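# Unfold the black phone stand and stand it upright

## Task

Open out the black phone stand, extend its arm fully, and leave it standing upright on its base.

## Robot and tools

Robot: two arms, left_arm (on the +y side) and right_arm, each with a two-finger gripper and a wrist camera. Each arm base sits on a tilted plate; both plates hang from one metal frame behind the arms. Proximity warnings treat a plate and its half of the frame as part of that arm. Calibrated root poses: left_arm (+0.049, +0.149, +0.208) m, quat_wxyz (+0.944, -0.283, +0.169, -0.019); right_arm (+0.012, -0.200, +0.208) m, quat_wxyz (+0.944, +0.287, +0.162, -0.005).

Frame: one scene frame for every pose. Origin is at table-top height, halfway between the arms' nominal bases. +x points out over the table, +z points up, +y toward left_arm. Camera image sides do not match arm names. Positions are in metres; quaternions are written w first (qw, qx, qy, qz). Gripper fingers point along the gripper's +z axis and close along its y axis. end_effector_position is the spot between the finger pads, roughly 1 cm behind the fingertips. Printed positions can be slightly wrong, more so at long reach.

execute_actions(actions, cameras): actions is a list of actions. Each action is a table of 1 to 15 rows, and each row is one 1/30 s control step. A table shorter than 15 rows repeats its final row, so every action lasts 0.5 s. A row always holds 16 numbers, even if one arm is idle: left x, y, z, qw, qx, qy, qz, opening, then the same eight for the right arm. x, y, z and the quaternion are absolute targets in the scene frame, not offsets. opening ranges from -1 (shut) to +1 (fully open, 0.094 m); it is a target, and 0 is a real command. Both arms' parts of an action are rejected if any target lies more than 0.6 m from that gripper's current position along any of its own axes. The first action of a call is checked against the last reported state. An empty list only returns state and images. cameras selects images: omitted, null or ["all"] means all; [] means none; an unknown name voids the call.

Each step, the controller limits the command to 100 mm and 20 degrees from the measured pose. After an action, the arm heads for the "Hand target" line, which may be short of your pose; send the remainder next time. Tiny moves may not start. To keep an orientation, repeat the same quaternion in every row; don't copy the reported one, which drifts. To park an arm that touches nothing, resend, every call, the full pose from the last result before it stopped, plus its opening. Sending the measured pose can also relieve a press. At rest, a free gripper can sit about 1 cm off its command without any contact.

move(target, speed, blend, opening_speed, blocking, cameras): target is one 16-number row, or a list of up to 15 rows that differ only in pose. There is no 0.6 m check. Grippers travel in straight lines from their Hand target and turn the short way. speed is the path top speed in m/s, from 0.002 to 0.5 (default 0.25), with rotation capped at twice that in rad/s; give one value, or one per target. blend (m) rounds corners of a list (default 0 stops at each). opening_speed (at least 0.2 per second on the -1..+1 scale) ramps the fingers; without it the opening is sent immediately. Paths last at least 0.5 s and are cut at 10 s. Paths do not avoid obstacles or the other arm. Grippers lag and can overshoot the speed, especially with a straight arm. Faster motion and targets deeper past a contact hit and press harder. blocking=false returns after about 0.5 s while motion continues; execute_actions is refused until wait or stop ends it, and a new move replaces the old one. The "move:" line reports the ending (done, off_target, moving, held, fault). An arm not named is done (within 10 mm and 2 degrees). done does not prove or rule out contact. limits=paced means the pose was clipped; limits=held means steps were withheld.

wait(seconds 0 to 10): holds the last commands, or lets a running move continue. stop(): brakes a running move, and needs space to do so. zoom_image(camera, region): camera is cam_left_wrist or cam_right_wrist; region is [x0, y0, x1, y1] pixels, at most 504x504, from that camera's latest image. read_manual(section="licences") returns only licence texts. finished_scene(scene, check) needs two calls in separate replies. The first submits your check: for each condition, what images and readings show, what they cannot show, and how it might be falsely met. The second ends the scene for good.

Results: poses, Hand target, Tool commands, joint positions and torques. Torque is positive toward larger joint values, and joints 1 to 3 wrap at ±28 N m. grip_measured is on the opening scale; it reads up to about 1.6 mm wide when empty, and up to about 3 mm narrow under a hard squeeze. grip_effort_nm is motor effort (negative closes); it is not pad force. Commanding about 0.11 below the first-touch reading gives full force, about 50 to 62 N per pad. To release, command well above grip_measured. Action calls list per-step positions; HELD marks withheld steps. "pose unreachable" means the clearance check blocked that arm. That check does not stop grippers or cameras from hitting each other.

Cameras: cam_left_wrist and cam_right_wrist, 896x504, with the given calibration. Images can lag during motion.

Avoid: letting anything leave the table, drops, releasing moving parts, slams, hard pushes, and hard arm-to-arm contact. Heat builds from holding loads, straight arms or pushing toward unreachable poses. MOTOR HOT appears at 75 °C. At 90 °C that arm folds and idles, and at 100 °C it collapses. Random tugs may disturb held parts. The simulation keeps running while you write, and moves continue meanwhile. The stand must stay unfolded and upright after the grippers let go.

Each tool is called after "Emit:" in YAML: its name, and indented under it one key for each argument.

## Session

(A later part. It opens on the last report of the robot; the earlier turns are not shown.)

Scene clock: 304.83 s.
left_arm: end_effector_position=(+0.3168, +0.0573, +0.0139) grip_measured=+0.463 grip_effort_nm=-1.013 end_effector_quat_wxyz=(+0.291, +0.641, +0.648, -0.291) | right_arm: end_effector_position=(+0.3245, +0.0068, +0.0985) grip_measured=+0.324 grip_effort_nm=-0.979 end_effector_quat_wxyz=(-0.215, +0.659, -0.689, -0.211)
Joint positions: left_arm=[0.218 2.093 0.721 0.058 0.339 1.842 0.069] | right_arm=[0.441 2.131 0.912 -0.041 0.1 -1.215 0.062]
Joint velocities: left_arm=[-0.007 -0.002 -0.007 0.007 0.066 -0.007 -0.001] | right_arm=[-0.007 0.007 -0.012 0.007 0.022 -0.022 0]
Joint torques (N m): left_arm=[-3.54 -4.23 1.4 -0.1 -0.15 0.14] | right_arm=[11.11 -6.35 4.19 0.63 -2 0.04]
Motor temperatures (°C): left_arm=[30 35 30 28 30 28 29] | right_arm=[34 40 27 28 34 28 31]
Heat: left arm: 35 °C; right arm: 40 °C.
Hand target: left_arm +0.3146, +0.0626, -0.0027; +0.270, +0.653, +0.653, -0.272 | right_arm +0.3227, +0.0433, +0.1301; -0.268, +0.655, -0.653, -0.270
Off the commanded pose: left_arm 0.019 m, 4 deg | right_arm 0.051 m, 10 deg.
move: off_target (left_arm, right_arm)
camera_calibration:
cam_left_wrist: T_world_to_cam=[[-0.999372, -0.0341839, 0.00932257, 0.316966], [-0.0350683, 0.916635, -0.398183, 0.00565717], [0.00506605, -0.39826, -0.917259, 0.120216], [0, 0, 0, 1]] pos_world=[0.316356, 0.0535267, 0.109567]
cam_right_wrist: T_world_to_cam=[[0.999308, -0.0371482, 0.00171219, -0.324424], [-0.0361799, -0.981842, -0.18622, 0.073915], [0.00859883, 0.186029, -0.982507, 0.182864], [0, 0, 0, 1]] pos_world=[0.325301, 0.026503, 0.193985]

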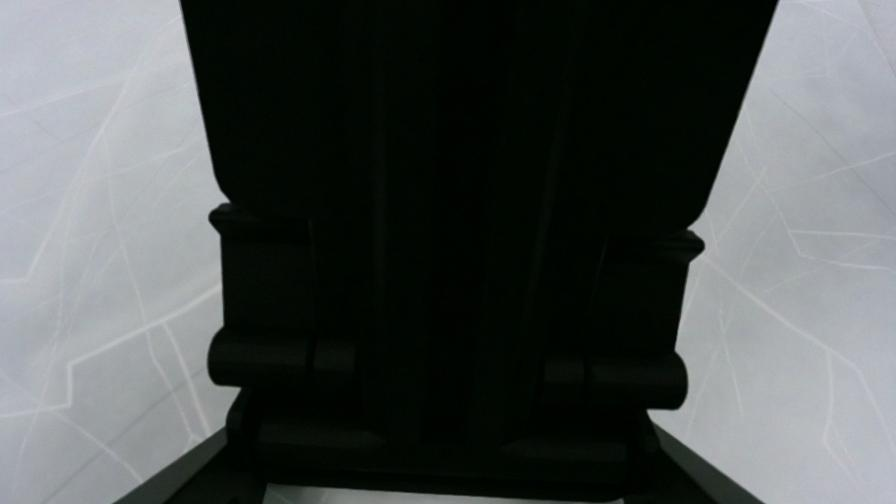

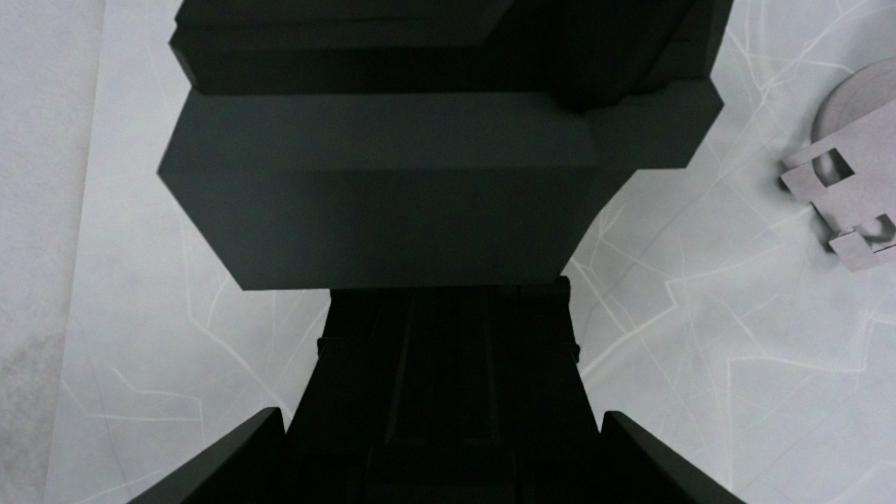

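Emit:
move:
  target: [0.315,0.060,0.010,0.2706,0.6533,0.6533,-0.2706,0.3,0.320,0.004,0.095,0.2706,-0.6533,0.6533,0.2706,0.1]
  speed: 0.04
  cameras: []

Emit:
move:
  target: [0.315,0.060,0.010,0.2706,0.6533,0.6533,-0.2706,0.65,0.320,0.004,0.095,0.2706,-0.6533,0.6533,0.2706,0.1]
  opening_speed: 0.3

Scene clock: 334.03 s.
left_arm: end_effector_position=(+0.3155, +0.0580, +0.0138) grip_measured=+0.463 grip_effort_nm=-1.018 end_effector_quat_wxyz=(+0.286, +0.643, +0.651, -0.284) | right_arm: end_effector_position=(+0.3233, -0.0025, +0.0872) grip_measured=+0.323 grip_effort_nm=-0.984 end_effector_quat_wxyz=(-0.250, +0.651, -0.672, -0.250)
Joint positions: left_arm=[0.211 2.085 0.706 0.075 0.32 1.831 0.069] | right_arm=[0.337 2.129 0.867 0.025 -0.042 -1.323 0.062]
Joint velocities: left_arm=[0.002 0.012 -0.002 -0.037 -0.022 -0.022 0] | right_arm=[-0.012 -0.002 -0.002 0.022 -0.007 0.037 -0.001]
Joint torques (N m): left_arm=[-5.55 -7.23 0.32 -0.39 -0.06 -0.09] | right_arm=[5.89 -7.51 1.32 0.46 -1.12 -0.34]
Motor temperatures (°C): left_arm=[29 35 30 28 30 28 29] | right_arm=[35 38 28 28 36 28 31]
Heat: left arm: 35 °C; right arm: 38 °C.
Hand target: left_arm +0.3153, +0.0602, +0.0104; +0.271, +0.653, +0.653, -0.271 | right_arm +0.3204, +0.0033, +0.0950; -0.270, +0.654, -0.654, -0.269
Off the commanded pose: left_arm 0.004 m, 3 deg | right_arm 0.011 m, 4 deg.
move: off_target (left_arm, right_arm)
No camera images: "cameras" was empty.

Scene clock: 335.40 s.
left_arm: end_effector_position=(+0.3153, +0.0578, +0.0137) grip_measured=+0.649 grip_effort_nm=0.085 end_effector_quat_wxyz=(+0.285, +0.645, +0.650, -0.284) | right_arm: end_effector_position=(+0.3225, +0.0005, +0.0898) grip_measured=+0.323 grip_effort_nm=-0.984 end_effector_quat_wxyz=(-0.258, +0.655, -0.662, -0.257)
Joint positions: left_arm=[0.208 2.085 0.706 0.075 0.316 1.832 0.077] | right_arm=[0.337 2.129 0.867 0.026 -0.067 -1.342 0.062]
Joint velocities: left_arm=[-0.032 -0.012 -0.007 -0.11 -0.007 -0.037 0.001] | right_arm=[0.007 -0.007 -0.002 0.037 0.022 -0.022 -0.001]
Joint torques (N m): left_arm=[-5.33 -7.23 0.21 -0.39 -0.02 -0.08] | right_arm=[5.87 -7.34 1.4 0.48 -0.89 -0.17]
Motor temperatures (°C): left_arm=[29 35 30 28 30 28 29] | right_arm=[35 38 27 28 36 28 31]
Heat: left arm: 35 °C; right arm: 38 °C.
Hand target: left_arm +0.3152, +0.0602, +0.0102; +0.271, +0.653, +0.653, -0.271 | right_arm +0.3201, +0.0038, +0.0950; -0.270, +0.653, -0.653, -0.270
Off the commanded pose: left_arm 0.004 m, 2 deg | right_arm 0.007 m, 2 deg.
move: done
camera_calibration:
cam_left_wrist: T_world_to_cam=[[-0.999415, -0.0335048, 0.00680197, 0.315523], [-0.033588, 0.925116, -0.378196, 0.00385051], [0.00637877, -0.378203, -0.925701, 0.11875], [0, 0, 0, 1]] pos_world=[0.31471, 0.0519211, 0.109237]
cam_right_wrist: T_world_to_cam=[[0.99995, -0.006958, 0.00714181, -0.323361], [-0.00434083, -0.948609, -0.31642, 0.0674351], [0.00897644, 0.316374, -0.948592, 0.172325], [0, 0, 0, 1]] pos_world=[0.322091, 0.00720051, 0.187113]

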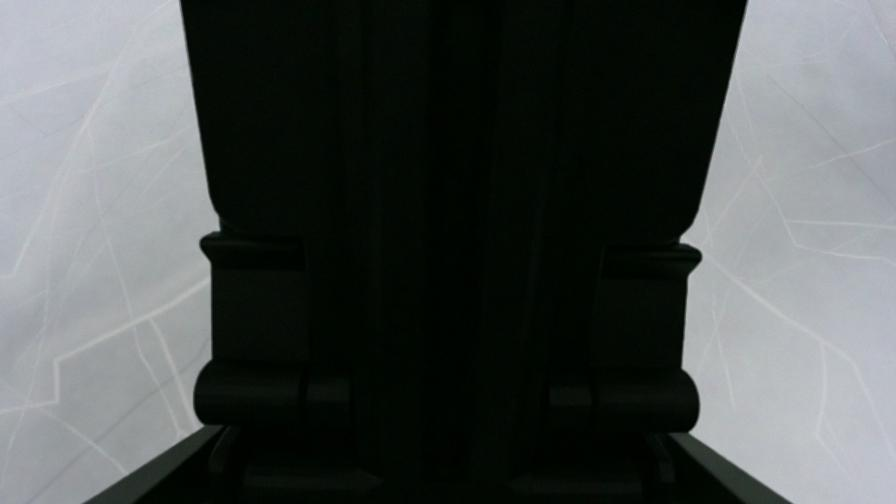

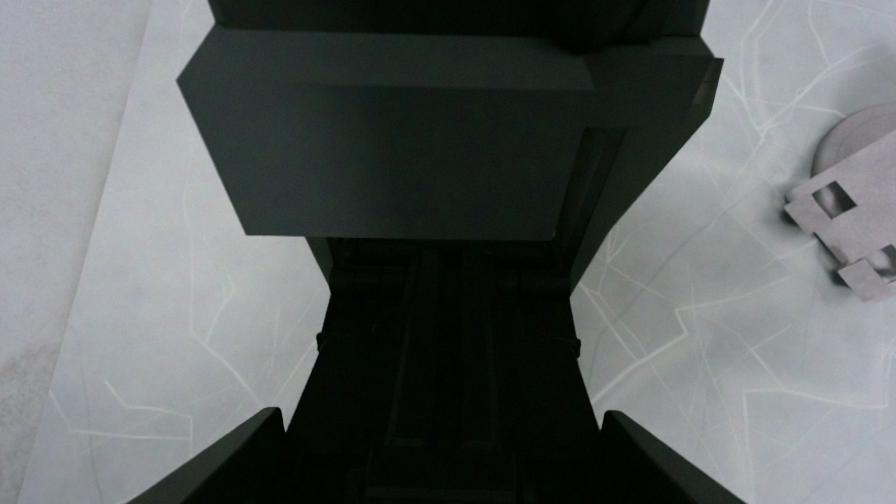

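Emit:
move:
  target:
    - [0.315,0.12,0.07,0.2706,0.6533,0.6533,-0.2706,0.65,0.320,0.004,0.095,0.2706,-0.6533,0.6533,0.2706,0.1]
    - [0.315,0.165,0.12,0.3536,0.6124,0.6124,-0.3536,0.65,0.320,0.004,0.095,0.2706,-0.6533,0.6533,0.2706,0.1]
  speed: 0.1

Scene clock: 340.13 s.
left_arm: end_effector_position=(+0.3080, +0.1612, +0.1138) grip_measured=+0.649 grip_effort_nm=0.076 end_effector_quat_wxyz=(+0.314, +0.607, +0.639, -0.353) | right_arm: end_effector_position=(+0.3232, +0.0010, +0.0904) grip_measured=+0.323 grip_effort_nm=-0.989 end_effector_quat_wxyz=(-0.261, +0.654, -0.662, -0.258)
Joint positions: left_arm=[0.473 1.642 0.831 -0.709 0.49 2.1 0.077] | right_arm=[0.337 2.129 0.867 0.03 -0.07 -1.342 0.062]
Joint velocities: left_arm=[-0.002 0.007 0.007 0.066 0.007 0.022 0] | right_arm=[-0.007 -0.017 0.002 -0.11 0.022 -0.022 0.001]
Joint torques (N m): left_arm=[-1.91 -9.1 4.04 -1.26 0.64 0.09] | right_arm=[6.19 -7.41 1.24 0.39 -0.87 -0.1]
Motor temperatures (°C): left_arm=[29 37 30 28 30 28 29] | right_arm=[34 37 27 28 35 28 31]
Heat: left arm: 37 °C; right arm: 37 °C.
Hand target: left_arm +0.3139, +0.1653, +0.1196; +0.327, +0.604, +0.640, -0.345 | right_arm +0.3201, +0.0039, +0.0951; -0.270, +0.653, -0.653, -0.270
Off the commanded pose: left_arm 0.010 m, 5 deg | right_arm 0.006 m, 2 deg.
joint sent to its limit (left arm) — joint 6 (wrist roll), upper limit. The joint targets are off in orientation, not in position.
move: off_target (left_arm)
camera_calibration:
cam_left_wrist: T_world_to_cam=[[-0.996137, -0.0394726, 0.0784392, 0.302725], [-0.0743507, 0.854408, -0.514255, -0.0147557], [-0.0467202, -0.5181, -0.854043, 0.281312], [0, 0, 0, 1]] pos_world=[0.313601, 0.170305, 0.208919]
cam_right_wrist: T_world_to_cam=[[0.999921, -0.00828767, 0.00944863, -0.324257], [-0.00482479, -0.9473, -0.320311, 0.068656], [0.0116053, 0.32024, -0.947265, 0.171672], [0, 0, 0, 1]] pos_world=[0.32257, 0.00737411, 0.187674]

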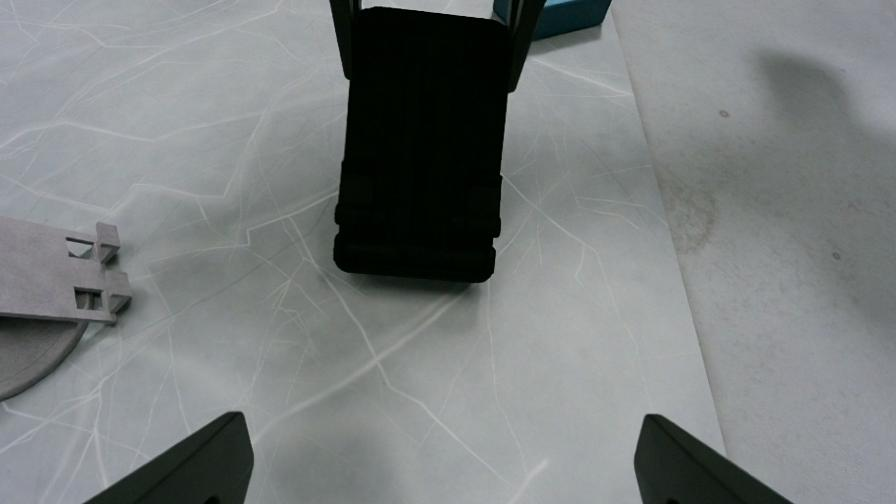

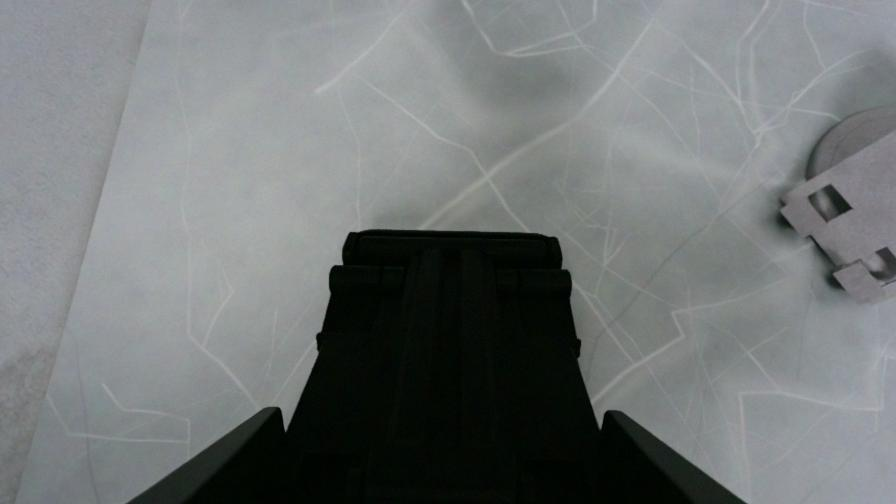

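Emit:
move:
  target: [0.314,0.130,0.075,0.4777,0.5213,0.5213,-0.4777,0.0,0.320,0.004,0.095,0.2706,-0.6533,0.6533,0.2706,0.1]
  speed: 0.1

Scene clock: 353.97 s.
left_arm: end_effector_position=(+0.3134, +0.1305, +0.0777) grip_measured=+0.001 grip_effort_nm=-0.046 end_effector_quat_wxyz=(+0.385, +0.496, +0.648, -0.431) | right_arm: end_effector_position=(+0.3232, +0.0010, +0.0904) grip_measured=+0.323 grip_effort_nm=-0.984 end_effector_quat_wxyz=(-0.261, +0.654, -0.662, -0.258)
Joint positions: left_arm=[0.552 1.958 0.885 -0.597 0.743 2.1 0.047] | right_arm=[0.337 2.129 0.867 0.03 -0.07 -1.342 0.062]
Joint velocities: left_arm=[0.002 -0.007 0.027 0.037 0.022 -0.007 0] | right_arm=[-0.007 0.012 0.002 -0.022 0.022 -0.007 0]
Joint torques (N m): left_arm=[-2.11 -6 1.47 -1.28 0.67 0.03] | right_arm=[5.89 -7.31 1.24 0.41 -0.87 -0.14]
Motor temperatures (°C): left_arm=[29 39 30 29 30 28 28] | right_arm=[33 37 27 28 34 28 31]
Heat: left arm: 39 °C; right arm: 37 °C.
Hand target: left_arm +0.3130, +0.1284, +0.0744; +0.392, +0.487, +0.648, -0.435 | right_arm +0.3201, +0.0040, +0.0950; -0.270, +0.653, -0.653, -0.270
Off the commanded pose: left_arm 0.003 m, 19 deg | right_arm 0.006 m, 2 deg.
joint sent to its limit (left arm) — joint 6 (wrist roll), upper limit. The joint targets are off in orientation, not in position.
move: off_target (left_arm)
camera_calibration:
cam_left_wrist: T_world_to_cam=[[-0.96886, -0.15693, 0.191531, 0.307766], [-0.246717, 0.677487, -0.692923, 0.0842709], [-0.0210196, -0.718599, -0.695107, 0.240621], [0, 0, 0, 1]] pos_world=[0.324031, 0.164115, 0.166704]
cam_right_wrist: T_world_to_cam=[[0.999921, -0.00828767, 0.00944863, -0.324257], [-0.00482479, -0.9473, -0.320311, 0.068656], [0.0116053, 0.32024, -0.947265, 0.171672], [0, 0, 0, 1]] pos_world=[0.32257, 0.00737411, 0.187674]

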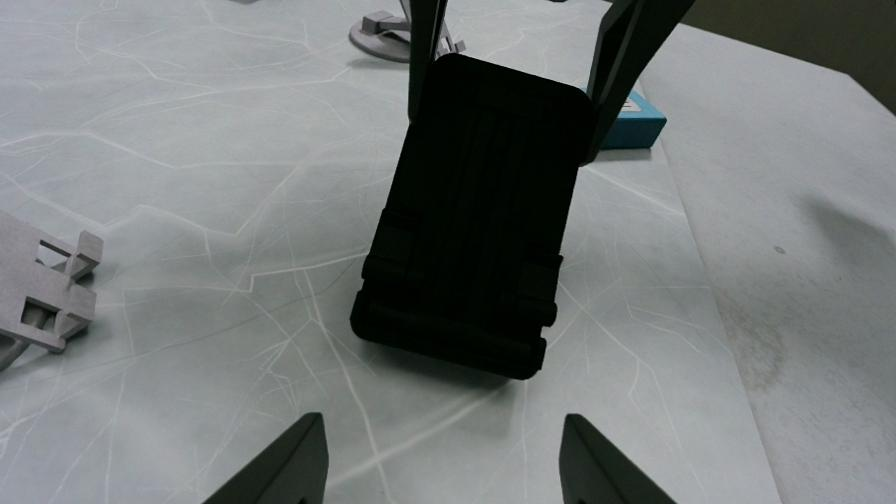

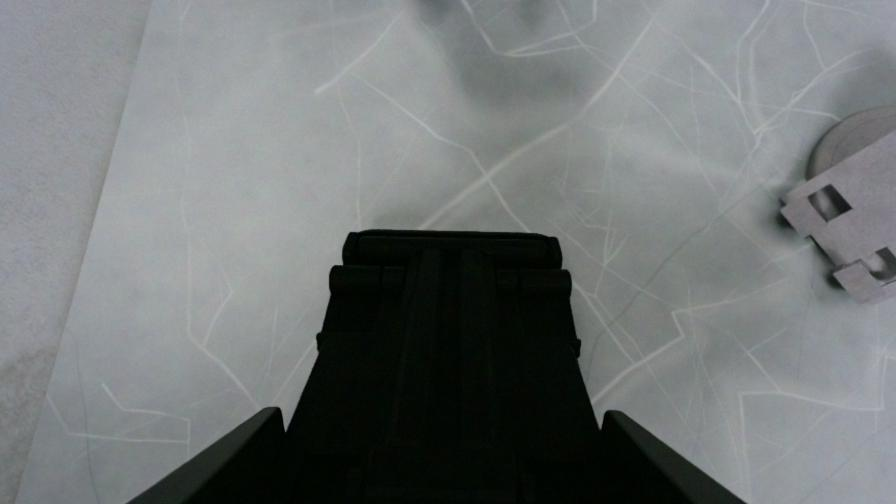

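Emit:
move:
  target:
    - [0.314,0.130,0.075,0.4056,0.579,0.579,-0.4056,0.0,0.320,0.000,0.115,0.2706,-0.6533,0.6533,0.2706,0.1]
    - [0.314,0.130,0.10,0.4056,0.579,0.579,-0.4056,0.0,0.320,-0.080,0.115,0.2706,-0.6533,0.6533,0.2706,0.1]
  speed: 0.08

Scene clock: 370.03 s.
left_arm: end_effector_position=(+0.3129, +0.1329, +0.0922) grip_measured=+0.001 grip_effort_nm=-0.051 end_effector_quat_wxyz=(+0.363, +0.559, +0.634, -0.392) | right_arm: end_effector_position=(+0.3215, -0.0817, +0.1058) grip_measured=+0.323 grip_effort_nm=-0.989 end_effector_quat_wxyz=(-0.259, +0.655, -0.662, -0.255)
Joint positions: left_arm=[0.488 1.825 0.834 -0.589 0.636 2.1 0.047] | right_arm=[0.155 1.861 0.784 -0.172 -0.122 -1.517 0.062]
Joint velocities: left_arm=[-0.002 -0.002 0.007 0.022 0.051 0.051 0] | right_arm=[-0.012 0.007 -0.002 -0.022 -0.022 0.022 0]
Joint torques (N m): left_arm=[-4.45 -9.46 1.22 -1.32 0.55 0.07] | right_arm=[4.79 -8.21 1.62 -0.03 -0.88 -0.15]
Motor temperatures (°C): left_arm=[29 37 30 29 30 28 28] | right_arm=[33 37 27 28 33 28 31]
Heat: left arm: 37 °C; right arm: 37 °C.
Hand target: left_arm +0.3149, +0.1298, +0.1003; +0.372, +0.564, +0.625, -0.390 | right_arm +0.3188, -0.0807, +0.1146; -0.270, +0.654, -0.654, -0.268
Off the commanded pose: left_arm 0.008 m, 8 deg | right_arm 0.009 m, 2 deg.
joint sent to its limit (left arm) — joint 6 (wrist roll), upper limit. The joint targets are off in orientation, not in position.
move: off_target (left_arm)
camera_calibration:
cam_left_wrist: T_world_to_cam=[[-0.990569, -0.0909111, 0.102507, 0.311153], [-0.135342, 0.765736, -0.628753, 0.0400912], [-0.0213329, -0.636697, -0.770819, 0.248571], [0, 0, 0, 1]] pos_world=[0.318948, 0.155852, 0.184915]
cam_right_wrist: T_world_to_cam=[[0.999904, -0.00768938, 0.011545, -0.323604], [-0.00367727, -0.949454, -0.313885, -0.0059487], [0.013375, 0.313813, -0.949391, 0.211939], [0, 0, 0, 1]] pos_world=[0.320717, -0.0746455, 0.203082]

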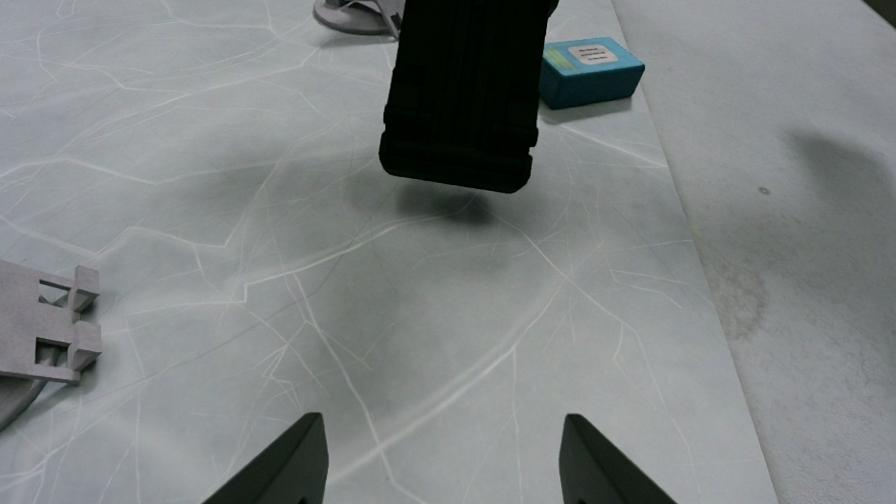

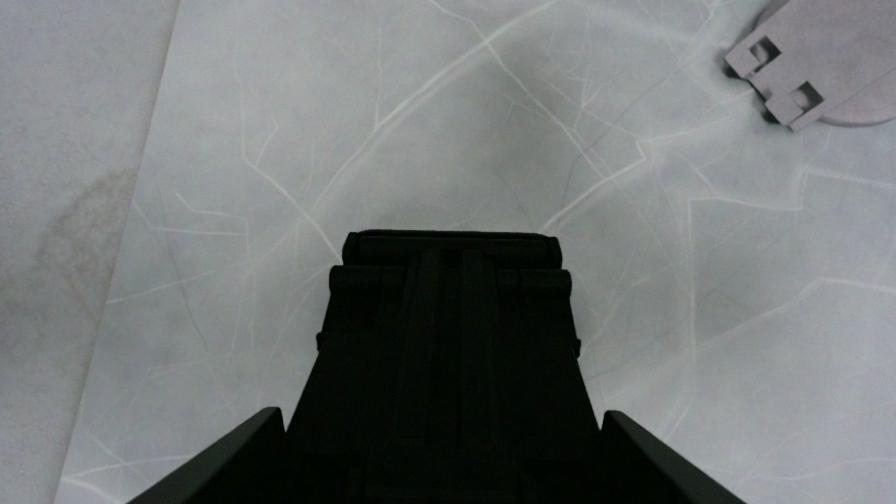

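Emit:
move:
  target: [0.314,0.075,0.085,0.445,0.5495,0.5495,-0.445,0.0,0.320,-0.080,0.115,0.2706,-0.6533,0.6533,0.2706,0.1]
  speed: 0.08

Scene clock: 373.53 s.
left_arm: end_effector_position=(+0.3165, +0.0834, +0.0830) grip_measured=+0.001 grip_effort_nm=-0.051 end_effector_quat_wxyz=(+0.418, +0.542, +0.595, -0.421) | right_arm: end_effector_position=(+0.3199, -0.0813, +0.1062) grip_measured=+0.323 grip_effort_nm=-0.979 end_effector_quat_wxyz=(-0.258, +0.656, -0.661, -0.258)
Joint positions: left_arm=[0.41 2.003 0.825 -0.425 0.764 2.1 0.047] | right_arm=[0.155 1.861 0.784 -0.179 -0.126 -1.518 0.062]
Joint velocities: left_arm=[-0.007 -0.002 0.002 -0.007 -0.022 0.007 0] | right_arm=[-0.017 -0.007 -0.002 -0.037 -0.051 -0.007 0]
Joint torques (N m): left_arm=[-5.09 -5.56 0.61 -1.05 0.74 0.06] | right_arm=[4.93 -7.91 2.11 -0.08 -0.93 -0.16]
Motor temperatures (°C): left_arm=[29 37 30 29 30 28 28] | right_arm=[33 36 27 28 33 28 31]
Heat: left arm: 37 °C; right arm: 36 °C.
Hand target: left_arm +0.3139, +0.0739, +0.0851; +0.426, +0.540, +0.584, -0.431 | right_arm +0.3200, -0.0800, +0.1150; -0.271, +0.653, -0.654, -0.270
Off the commanded pose: left_arm 0.009 m, 7 deg | right_arm 0.009 m, 2 deg.
joint sent to its limit (left arm) — joint 6 (wrist roll), upper limit. The joint targets are off in orientation, not in position.
move: off_target (left_arm)
camera_calibration:
cam_left_wrist: T_world_to_cam=[[-0.99499, -0.0778706, 0.0627055, 0.314686], [-0.0987862, 0.669124, -0.736555, 0.0780699], [0.0153983, -0.739059, -0.673464, 0.198871], [0, 0, 0, 1]] pos_world=[0.317759, 0.119244, 0.171703]
cam_right_wrist: T_world_to_cam=[[0.999973, -0.00354674, 0.00641271, -0.321116], [-0.00133219, -0.948476, -0.316846, -0.00581878], [0.00720608, 0.316829, -0.948455, 0.214295], [0, 0, 0, 1]] pos_world=[0.319555, -0.0745528, 0.203465]

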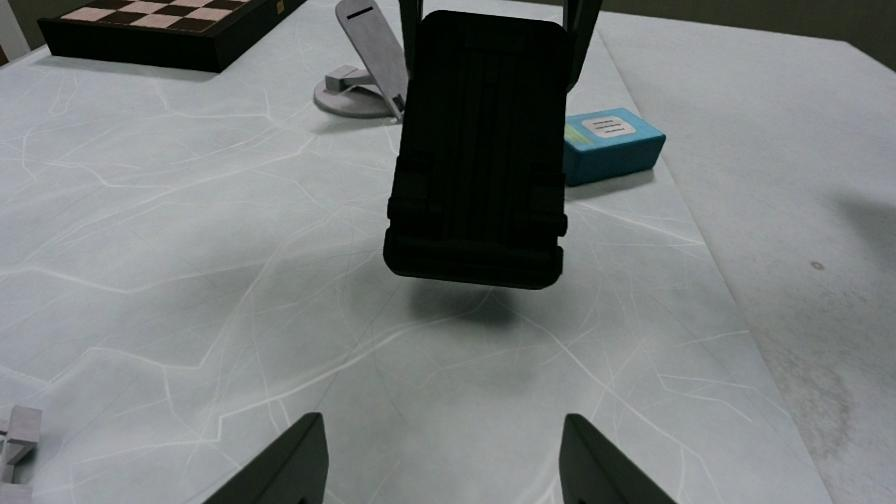

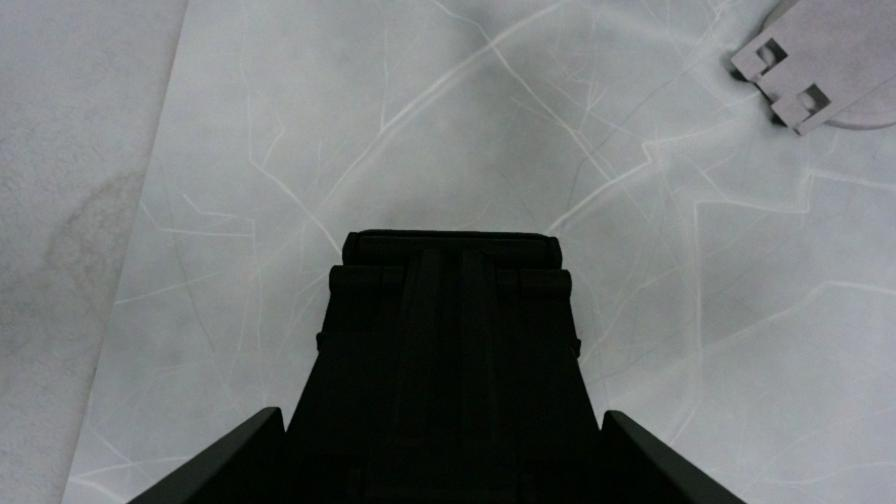

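Emit:
move:
  target: [0.235,0.040,0.095,0.5299,0.3133,0.7565,-0.2195,0.0,0.320,-0.080,0.115,0.2706,-0.6533,0.6533,0.2706,0.1]
  speed: 0.12
  cameras: ["cam_left_wrist"]

Scene clock: 383.27 s.
left_arm: end_effector_position=(+0.2427, +0.0442, +0.0891) grip_measured=+0.001 grip_effort_nm=-0.051 end_effector_quat_wxyz=(+0.506, +0.370, +0.723, -0.291) | right_arm: end_effector_position=(+0.3197, -0.0813, +0.1062) grip_measured=+0.323 grip_effort_nm=-0.984 end_effector_quat_wxyz=(-0.257, +0.656, -0.661, -0.258)
Joint positions: left_arm=[0.481 2.605 0.088 1.581 0.903 1.476 0.047] | right_arm=[0.155 1.861 0.784 -0.179 -0.126 -1.518 0.062]
Joint velocities: left_arm=[-0.012 0.012 -0.007 0.022 0.081 -0.11 0] | right_arm=[0.007 0.002 -0.017 -0.007 -0.037 -0.007 -0.001]
Joint torques (N m): left_arm=[-1.69 -2.48 -6.9 0.12 0.86 0.06] | right_arm=[4.74 -7.9 1.89 -0.07 -0.89 -0.17]
Motor temperatures (°C): left_arm=[29 37 30 29 30 28 27] | right_arm=[33 36 27 28 33 28 32]
Heat: left arm: 37 °C; right arm: 36 °C.
Hand target: left_arm +0.2352, +0.0410, +0.0952; +0.506, +0.362, +0.720, -0.307 | right_arm +0.3200, -0.0801, +0.1149; -0.270, +0.653, -0.653, -0.270
Off the commanded pose: left_arm 0.011 m, 11 deg | right_arm 0.009 m, 2 deg.
joint sent to its limit (left arm) — joint 4 (wrist pitch), upper limit. The joint targets are off in orientation, not in position.
move: off_target (left_arm)
camera_calibration:
cam_left_wrist: T_world_to_cam=[[-0.816693, -0.573856, 0.0608509, 0.216627], [-0.433927, 0.54117, -0.720307, 0.187099], [0.380422, -0.614674, -0.690981, 0.0826042], [0, 0, 0, 1]] pos_world=[0.226681, 0.073835, 0.178665]
Images, in order (width x height): cam_left_wrist 896x504.

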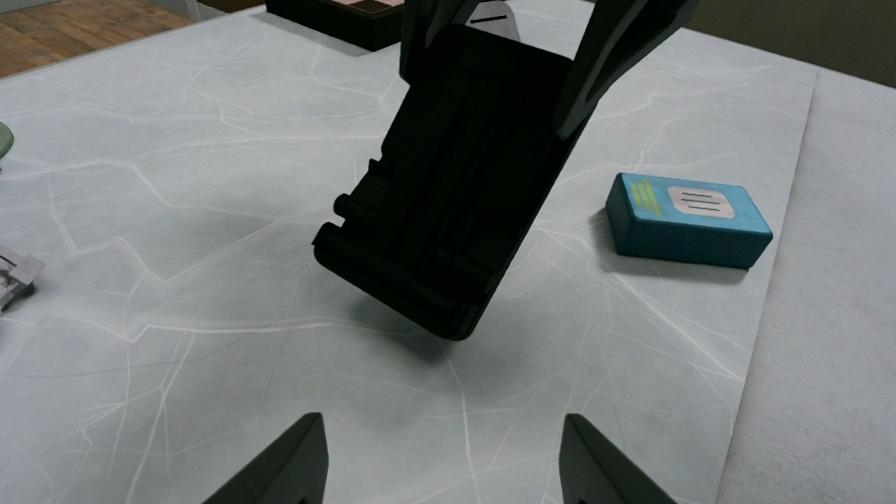

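Emit:
zoom_image:
  camera: "cam_left_wrist"
  region: [290, 0, 650, 360]

Scaled by 1.400.

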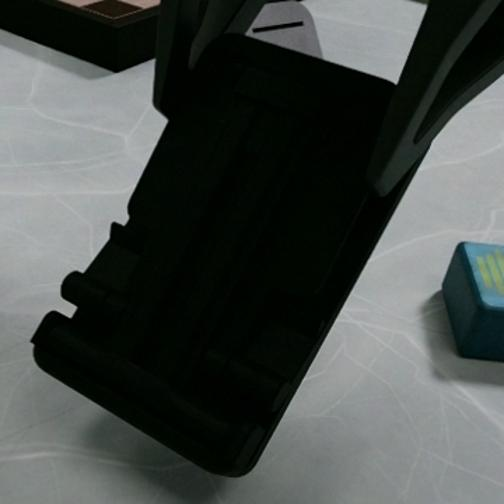

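Emit:
move:
  target:
    - [0.24,0.13,0.14,0.5299,0.3133,0.7565,-0.2195,0.5,0.325,-0.080,0.115,0.2706,-0.6533,0.6533,0.2706,0.1]
    - [0.315,0.16,0.15,0.2706,0.6533,0.6533,-0.2706,0.5,0.326,-0.010,0.105,0.2706,-0.6533,0.6533,0.2706,0.1]
  speed: 0.12
  cameras: []

Emit:
move:
  target:
    - [0.315,0.16,0.15,0.2706,0.6533,0.6533,-0.2706,0.5,0.327,-0.010,0.078,0.2706,-0.6533,0.6533,0.2706,0.1]
    - [0.315,0.16,0.15,0.2706,0.6533,0.6533,-0.2706,0.5,0.327,-0.032,0.052,0.31,-0.6355,0.6355,0.31,0.1]
    - [0.315,0.16,0.15,0.2706,0.6533,0.6533,-0.2706,0.5,0.327,-0.040,0.022,0.3536,-0.6124,0.6124,0.3536,0.1]
  speed: 0.05

Scene clock: 407.50 s.
left_arm: end_effector_position=(+0.3180, +0.1672, +0.1507) grip_measured=+0.499 grip_effort_nm=0.081 end_effector_quat_wxyz=(+0.274, +0.649, +0.659, -0.261) | right_arm: end_effector_position=(+0.3289, -0.0212, +0.1051) grip_measured=+0.323 grip_effort_nm=-0.979 end_effector_quat_wxyz=(-0.267, +0.651, -0.659, -0.265)
Joint positions: left_arm=[0.304 1.366 0.756 -0.69 0.299 1.919 0.07] | right_arm=[0.295 2.03 0.855 -0.056 -0.104 -1.38 0.062]
Joint velocities: left_arm=[-0.032 -0.002 -0.007 -0.051 -0.037 -0.007 0] | right_arm=[-0.002 -0.022 0.007 -0.051 0.007 -0.007 0]
Joint torques (N m): left_arm=[-3.84 -4.42 6.24 -0.75 0.46 0.04] | right_arm=[7.6 -4.59 2.99 0.5 -0.62 0.1]
Motor temperatures (°C): left_arm=[29 35 31 29 31 28 27] | right_arm=[33 35 27 28 33 28 32]
Heat: left arm: 35 °C; right arm: 35 °C.
Hand target: left_arm +0.3170, +0.1616, +0.1516; +0.273, +0.655, +0.649, -0.273 | right_arm +0.3266, -0.0099, +0.1056; -0.270, +0.653, -0.653, -0.273
Off the commanded pose: left_arm 0.008 m, 1 deg | right_arm 0.012 m, 1 deg.
move: off_target (right_arm)
No camera images: "cameras" was empty.

Scene clock: 411.10 s.
left_arm: end_effector_position=(+0.3177, +0.1671, +0.1504) grip_measured=+0.499 grip_effort_nm=0.076 end_effector_quat_wxyz=(+0.271, +0.651, +0.659, -0.260) | right_arm: end_effector_position=(+0.3325, -0.0422, +0.0362) grip_measured=+0.323 grip_effort_nm=-0.979 end_effector_quat_wxyz=(-0.366, +0.608, -0.608, -0.355)
Joint positions: left_arm=[0.299 1.366 0.756 -0.69 0.291 1.918 0.07] | right_arm=[-0.043 2.281 0.964 -0.007 -0.507 -1.735 0.062]
Joint velocities: left_arm=[-0.027 0.007 -0.007 0.037 -0.037 0.037 0.001] | right_arm=[0.027 0.002 -0.007 -0.066 -0.007 -0.007 -0.001]
Joint torques (N m): left_arm=[-3.88 -4.88 4.7 -0.58 0.45 -0.1] | right_arm=[4.67 -4.63 1.16 -0.04 -0.39 -0.14]
Motor temperatures (°C): left_arm=[29 35 31 29 31 28 27] | right_arm=[33 35 27 28 32 28 32]
Heat: left arm: 35 °C; right arm: 35 °C.
Hand target: left_arm +0.3149, +0.1600, +0.1501; +0.271, +0.653, +0.653, -0.271 | right_arm +0.3275, -0.0424, +0.0216; -0.353, +0.614, -0.613, -0.351
Off the commanded pose: left_arm 0.008 m, 1 deg | right_arm 0.015 m, 2 deg.
move: off_target (right_arm)
camera_calibration:
cam_left_wrist: T_world_to_cam=[[-0.999107, -0.0416985, -0.0068087, 0.32397], [-0.0371972, 0.944534, -0.3263, -0.0554254], [0.0200372, -0.325755, -0.945242, 0.276499], [0, 0, 0, 1]] pos_world=[0.316079, 0.155931, 0.245479]
cam_right_wrist: T_world_to_cam=[[0.99968, -0.00773978, 0.0240945, -0.333825], [0.00834049, -0.798131, -0.602426, 0.0225271], [0.0238932, 0.602434, -0.797811, 0.136556], [0, 0, 0, 1]] pos_world=[0.330267, -0.0668703, 0.13056]

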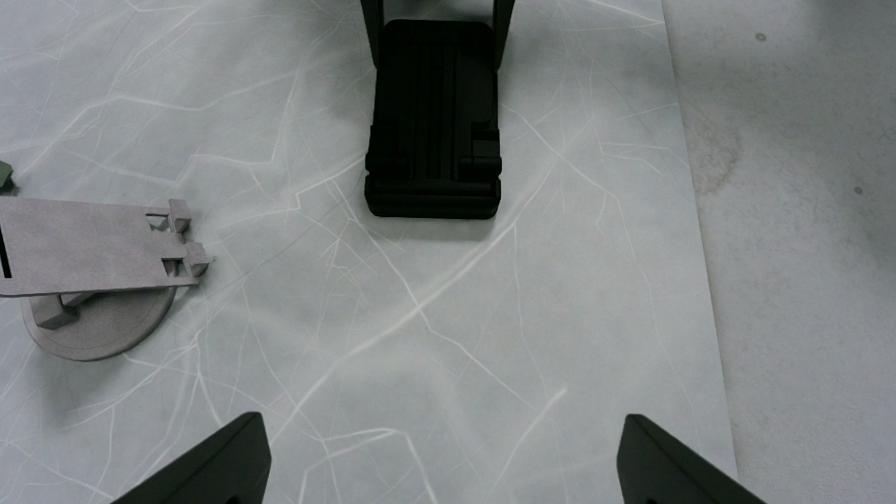

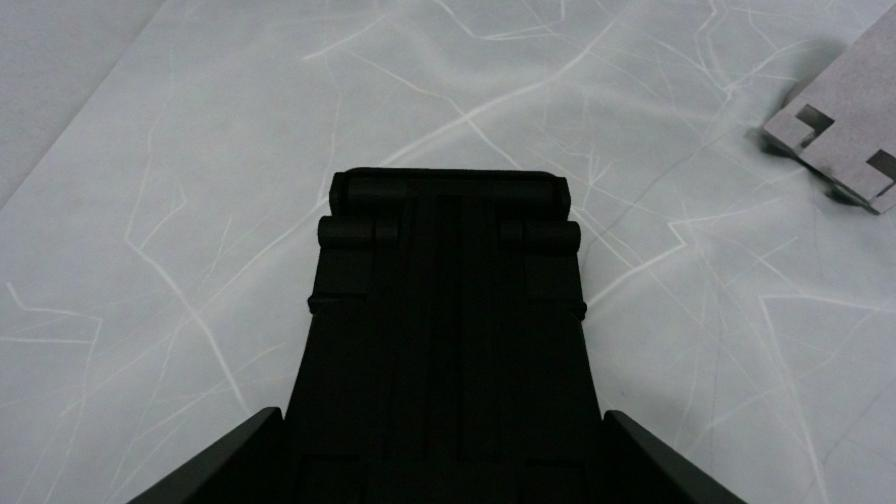

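Emit:
move:
  target: [0.315,0.16,0.15,0.2706,0.6533,0.6533,-0.2706,0.5,0.327,-0.040,0.012,0.3536,-0.6124,0.6124,0.3536,0.1]
  speed: 0.03

Scene clock: 413.07 s.
left_arm: end_effector_position=(+0.3177, +0.1672, +0.1504) grip_measured=+0.499 grip_effort_nm=0.085 end_effector_quat_wxyz=(+0.271, +0.651, +0.659, -0.260) | right_arm: end_effector_position=(+0.3341, -0.0404, +0.0301) grip_measured=+0.323 grip_effort_nm=-0.979 end_effector_quat_wxyz=(-0.372, +0.605, -0.605, -0.360)
Joint positions: left_arm=[0.299 1.366 0.756 -0.69 0.291 1.918 0.07] | right_arm=[-0.055 2.314 0.989 -0.007 -0.526 -1.749 0.062]
Joint velocities: left_arm=[-0.022 -0.012 -0.002 0.007 0.007 -0.037 -0.002] | right_arm=[-0.007 -0.012 -0.017 0.139 0.007 0.022 0.001]
Joint torques (N m): left_arm=[-3.77 -4.86 4.66 -0.56 0.43 -0.09] | right_arm=[4.86 -4.12 1.02 0.04 -0.23 -0.14]
Motor temperatures (°C): left_arm=[29 35 31 29 30 28 27] | right_arm=[32 35 27 28 32 28 32]
Heat: left arm: 35 °C; right arm: 35 °C.
Hand target: left_arm +0.3149, +0.1601, +0.1500; +0.271, +0.653, +0.653, -0.270 | right_arm +0.3269, -0.0407, +0.0127; -0.354, +0.612, -0.612, -0.353
Off the commanded pose: left_arm 0.008 m, 1 deg | right_arm 0.019 m, 3 deg.
move: off_target (right_arm)
camera_calibration:
cam_left_wrist: T_world_to_cam=[[-0.999111, -0.0416094, -0.00672489, 0.323923], [-0.0371475, 0.944654, -0.325958, -0.0555712], [0.0199156, -0.325418, -0.94536, 0.276472], [0, 0, 0, 1]] pos_world=[0.316064, 0.155943, 0.24543]
cam_right_wrist: T_world_to_cam=[[0.999645, -0.00987448, 0.0247594, -0.335409], [0.00745859, -0.788135, -0.615457, 0.021325], [0.0255911, 0.615423, -0.787781, 0.130132], [0, 0, 0, 1]] pos_world=[0.3318, -0.0665911, 0.123944]

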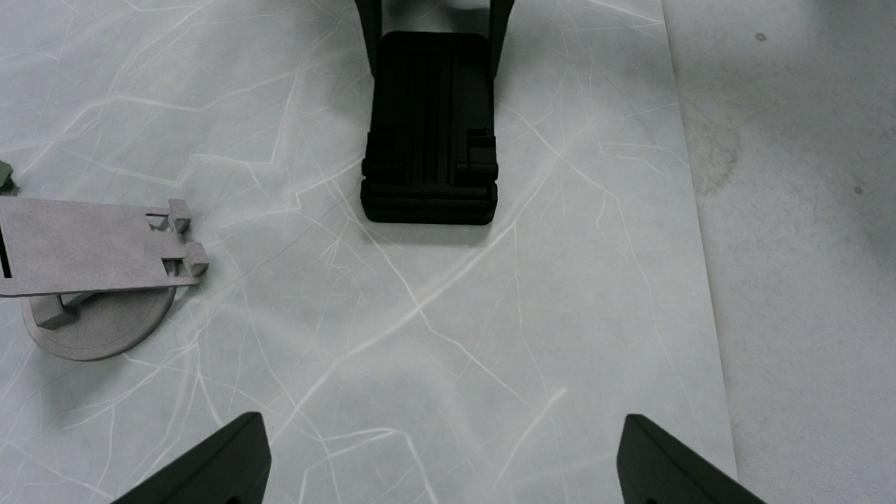

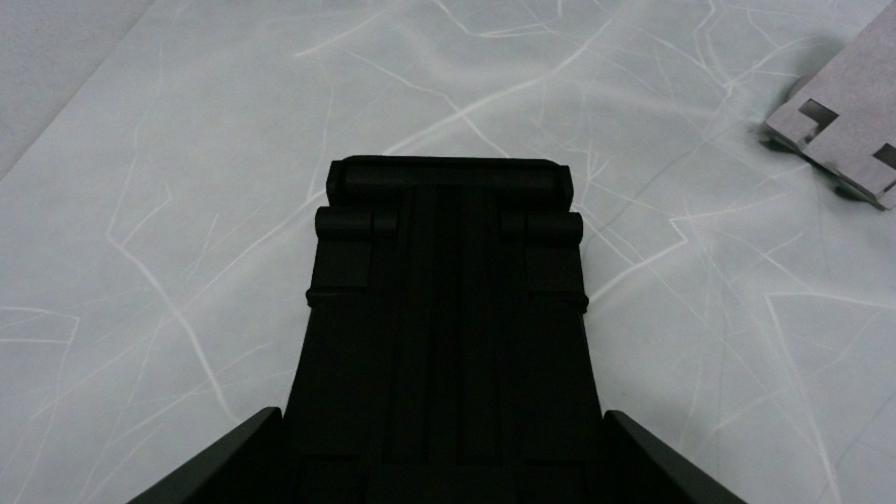

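Emit:
move:
  target: [0.315,0.16,0.15,0.2706,0.6533,0.6533,-0.2706,0.5,0.325,-0.038,0.003,0.3536,-0.6124,0.6124,0.3536,0.1]
  speed: 0.02

Scene clock: 416.63 s.
left_arm: end_effector_position=(+0.3177, +0.1672, +0.1504) grip_measured=+0.499 grip_effort_nm=0.081 end_effector_quat_wxyz=(+0.271, +0.651, +0.659, -0.260) | right_arm: end_effector_position=(+0.3340, -0.0377, +0.0287) grip_measured=+0.323 grip_effort_nm=-0.984 end_effector_quat_wxyz=(-0.380, +0.600, -0.601, -0.367)
Joint positions: left_arm=[0.299 1.366 0.756 -0.69 0.291 1.918 0.07] | right_arm=[-0.062 2.334 1.001 -0.007 -0.553 -1.759 0.062]
Joint velocities: left_arm=[-0.022 -0.017 0.017 -0.007 -0.037 -0.037 0] | right_arm=[0.002 0.007 -0.007 -0.066 -0.051 -0.022 0]
Joint torques (N m): left_arm=[-3.88 -4.96 4.63 -0.57 0.44 -0.08] | right_arm=[4.48 -3.67 0.75 0.14 0.02 -0.14]
Motor temperatures (°C): left_arm=[29 35 31 29 30 28 27] | right_arm=[32 35 27 28 32 28 32]
Heat: left arm: 35 °C; right arm: 35 °C.
Hand target: left_arm +0.3149, +0.1600, +0.1501; +0.271, +0.653, +0.653, -0.271 | right_arm +0.3243, -0.0390, +0.0047; -0.353, +0.612, -0.612, -0.354
Off the commanded pose: left_arm 0.008 m, 1 deg | right_arm 0.027 m, 4 deg.
move: off_target (right_arm)
camera_calibration:
cam_left_wrist: T_world_to_cam=[[-0.999111, -0.0416094, -0.00672489, 0.323923], [-0.0371475, 0.944654, -0.325958, -0.0555712], [0.0199156, -0.325418, -0.94536, 0.276472], [0, 0, 0, 1]] pos_world=[0.316064, 0.155943, 0.24543]
cam_right_wrist: T_world_to_cam=[[0.999609, -0.0109946, 0.0256972, -0.335259], [0.00783469, -0.772309, -0.635199, 0.0236633], [0.0268299, 0.635152, -0.771921, 0.127227], [0, 0, 0, 1]] pos_world=[0.331529, -0.0662191, 0.121855]

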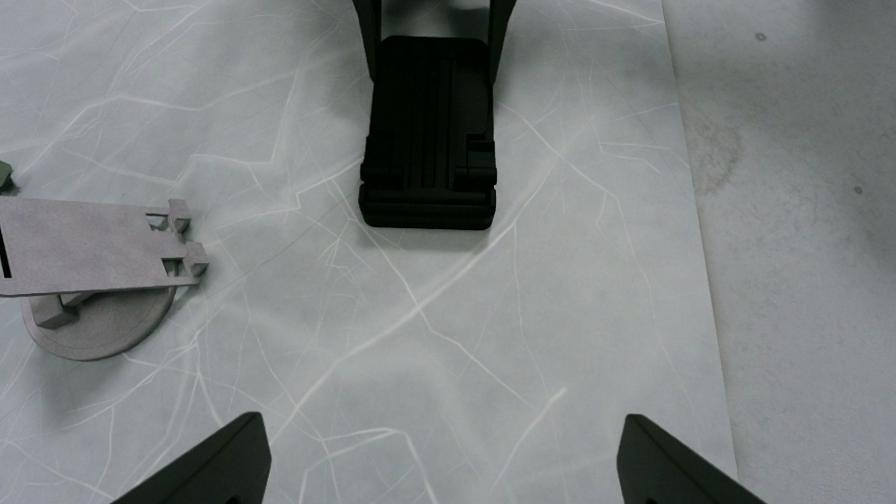

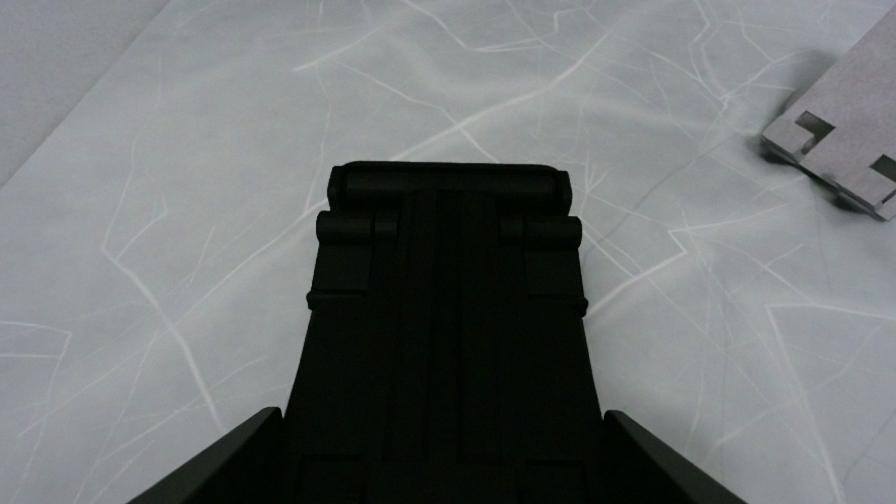

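Emit:
move:
  target:
    - [0.326,0.08,0.10,0.3536,0.6124,0.6124,-0.3536,0.62,0.325,-0.038,0.010,0.3536,-0.6124,0.6124,0.3536,0.1]
    - [0.328,0.045,0.056,0.3536,0.6124,0.6124,-0.3536,0.62,0.325,-0.038,0.010,0.3536,-0.6124,0.6124,0.3536,0.1]
  speed: 0.08

Scene clock: 432.20 s.
left_arm: end_effector_position=(+0.3291, +0.0536, +0.0524) grip_measured=+0.619 grip_effort_nm=0.085 end_effector_quat_wxyz=(+0.350, +0.614, +0.621, -0.340) | right_arm: end_effector_position=(+0.3340, -0.0376, +0.0287) grip_measured=+0.323 grip_effort_nm=-0.984 end_effector_quat_wxyz=(-0.380, +0.600, -0.601, -0.367)
Joint positions: left_arm=[0.229 2.018 0.757 -0.099 0.509 1.875 0.076] | right_arm=[-0.062 2.334 1.001 -0.007 -0.553 -1.76 0.062]
Joint velocities: left_arm=[-0.002 0.002 -0.017 0.066 -0.066 -0.037 -0.001] | right_arm=[-0.017 -0.007 -0.002 0.066 -0.022 -0.007 0.001]
Joint torques (N m): left_arm=[-6.06 -5.46 1.87 -0.52 0.72 -0.1] | right_arm=[5.45 -5.16 -0.39 0.13 0.06 -0.06]
Motor temperatures (°C): left_arm=[29 35 30 29 30 28 27] | right_arm=[32 34 27 28 32 28 32]
Heat: left arm: 35 °C; right arm: 34 °C.
Hand target: left_arm +0.3275, +0.0435, +0.0549; +0.355, +0.612, +0.612, -0.352 | right_arm +0.3248, -0.0385, +0.0111; -0.354, +0.612, -0.612, -0.354
Off the commanded pose: left_arm 0.009 m, 2 deg | right_arm 0.021 m, 4 deg.
move: off_target (right_arm)
camera_calibration:
cam_left_wrist: T_world_to_cam=[[-0.999224, -0.0392239, 0.00358468, 0.329246], [-0.0347633, 0.835467, -0.548439, 0.0369821], [0.0185171, -0.548139, -0.836183, 0.153319], [0, 0, 0, 1]] pos_world=[0.327437, 0.0660573, 0.147305]
cam_right_wrist: T_world_to_cam=[[0.999601, -0.010894, 0.0260707, -0.335276], [0.00815977, -0.772073, -0.635481, 0.0236325], [0.0270514, 0.63544, -0.771676, 0.127184], [0, 0, 0, 1]] pos_world=[0.331509, -0.0662244, 0.121904]

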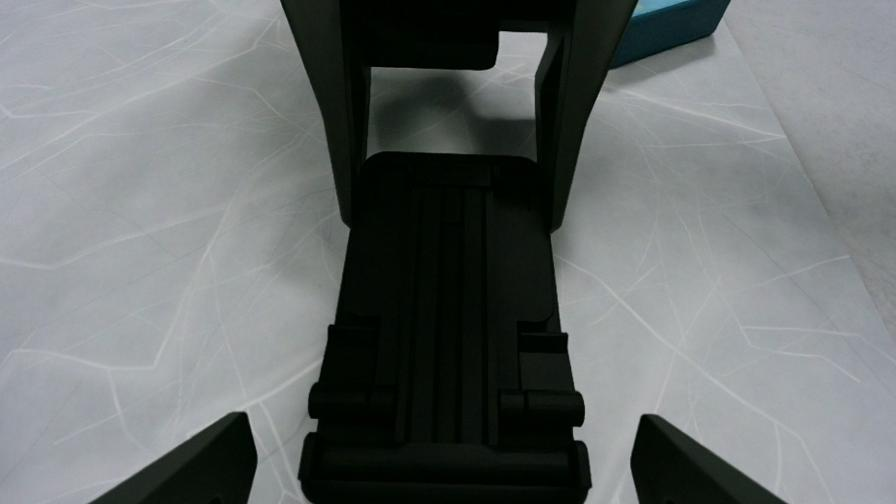

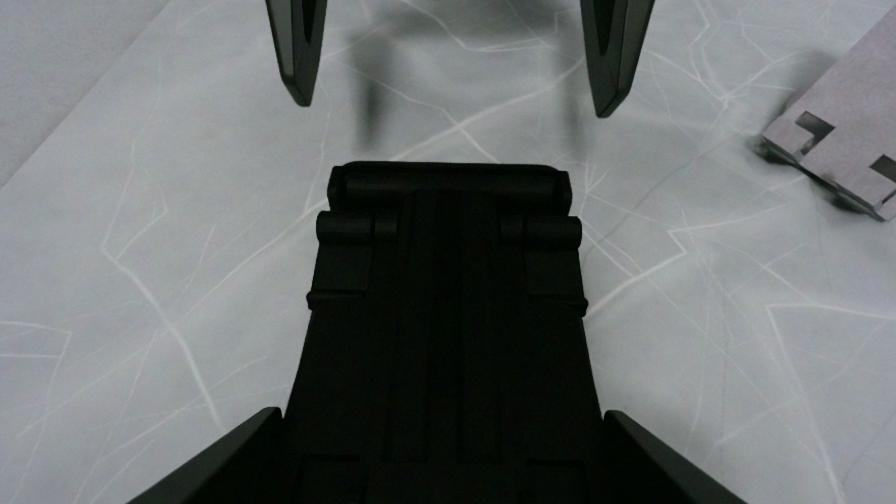

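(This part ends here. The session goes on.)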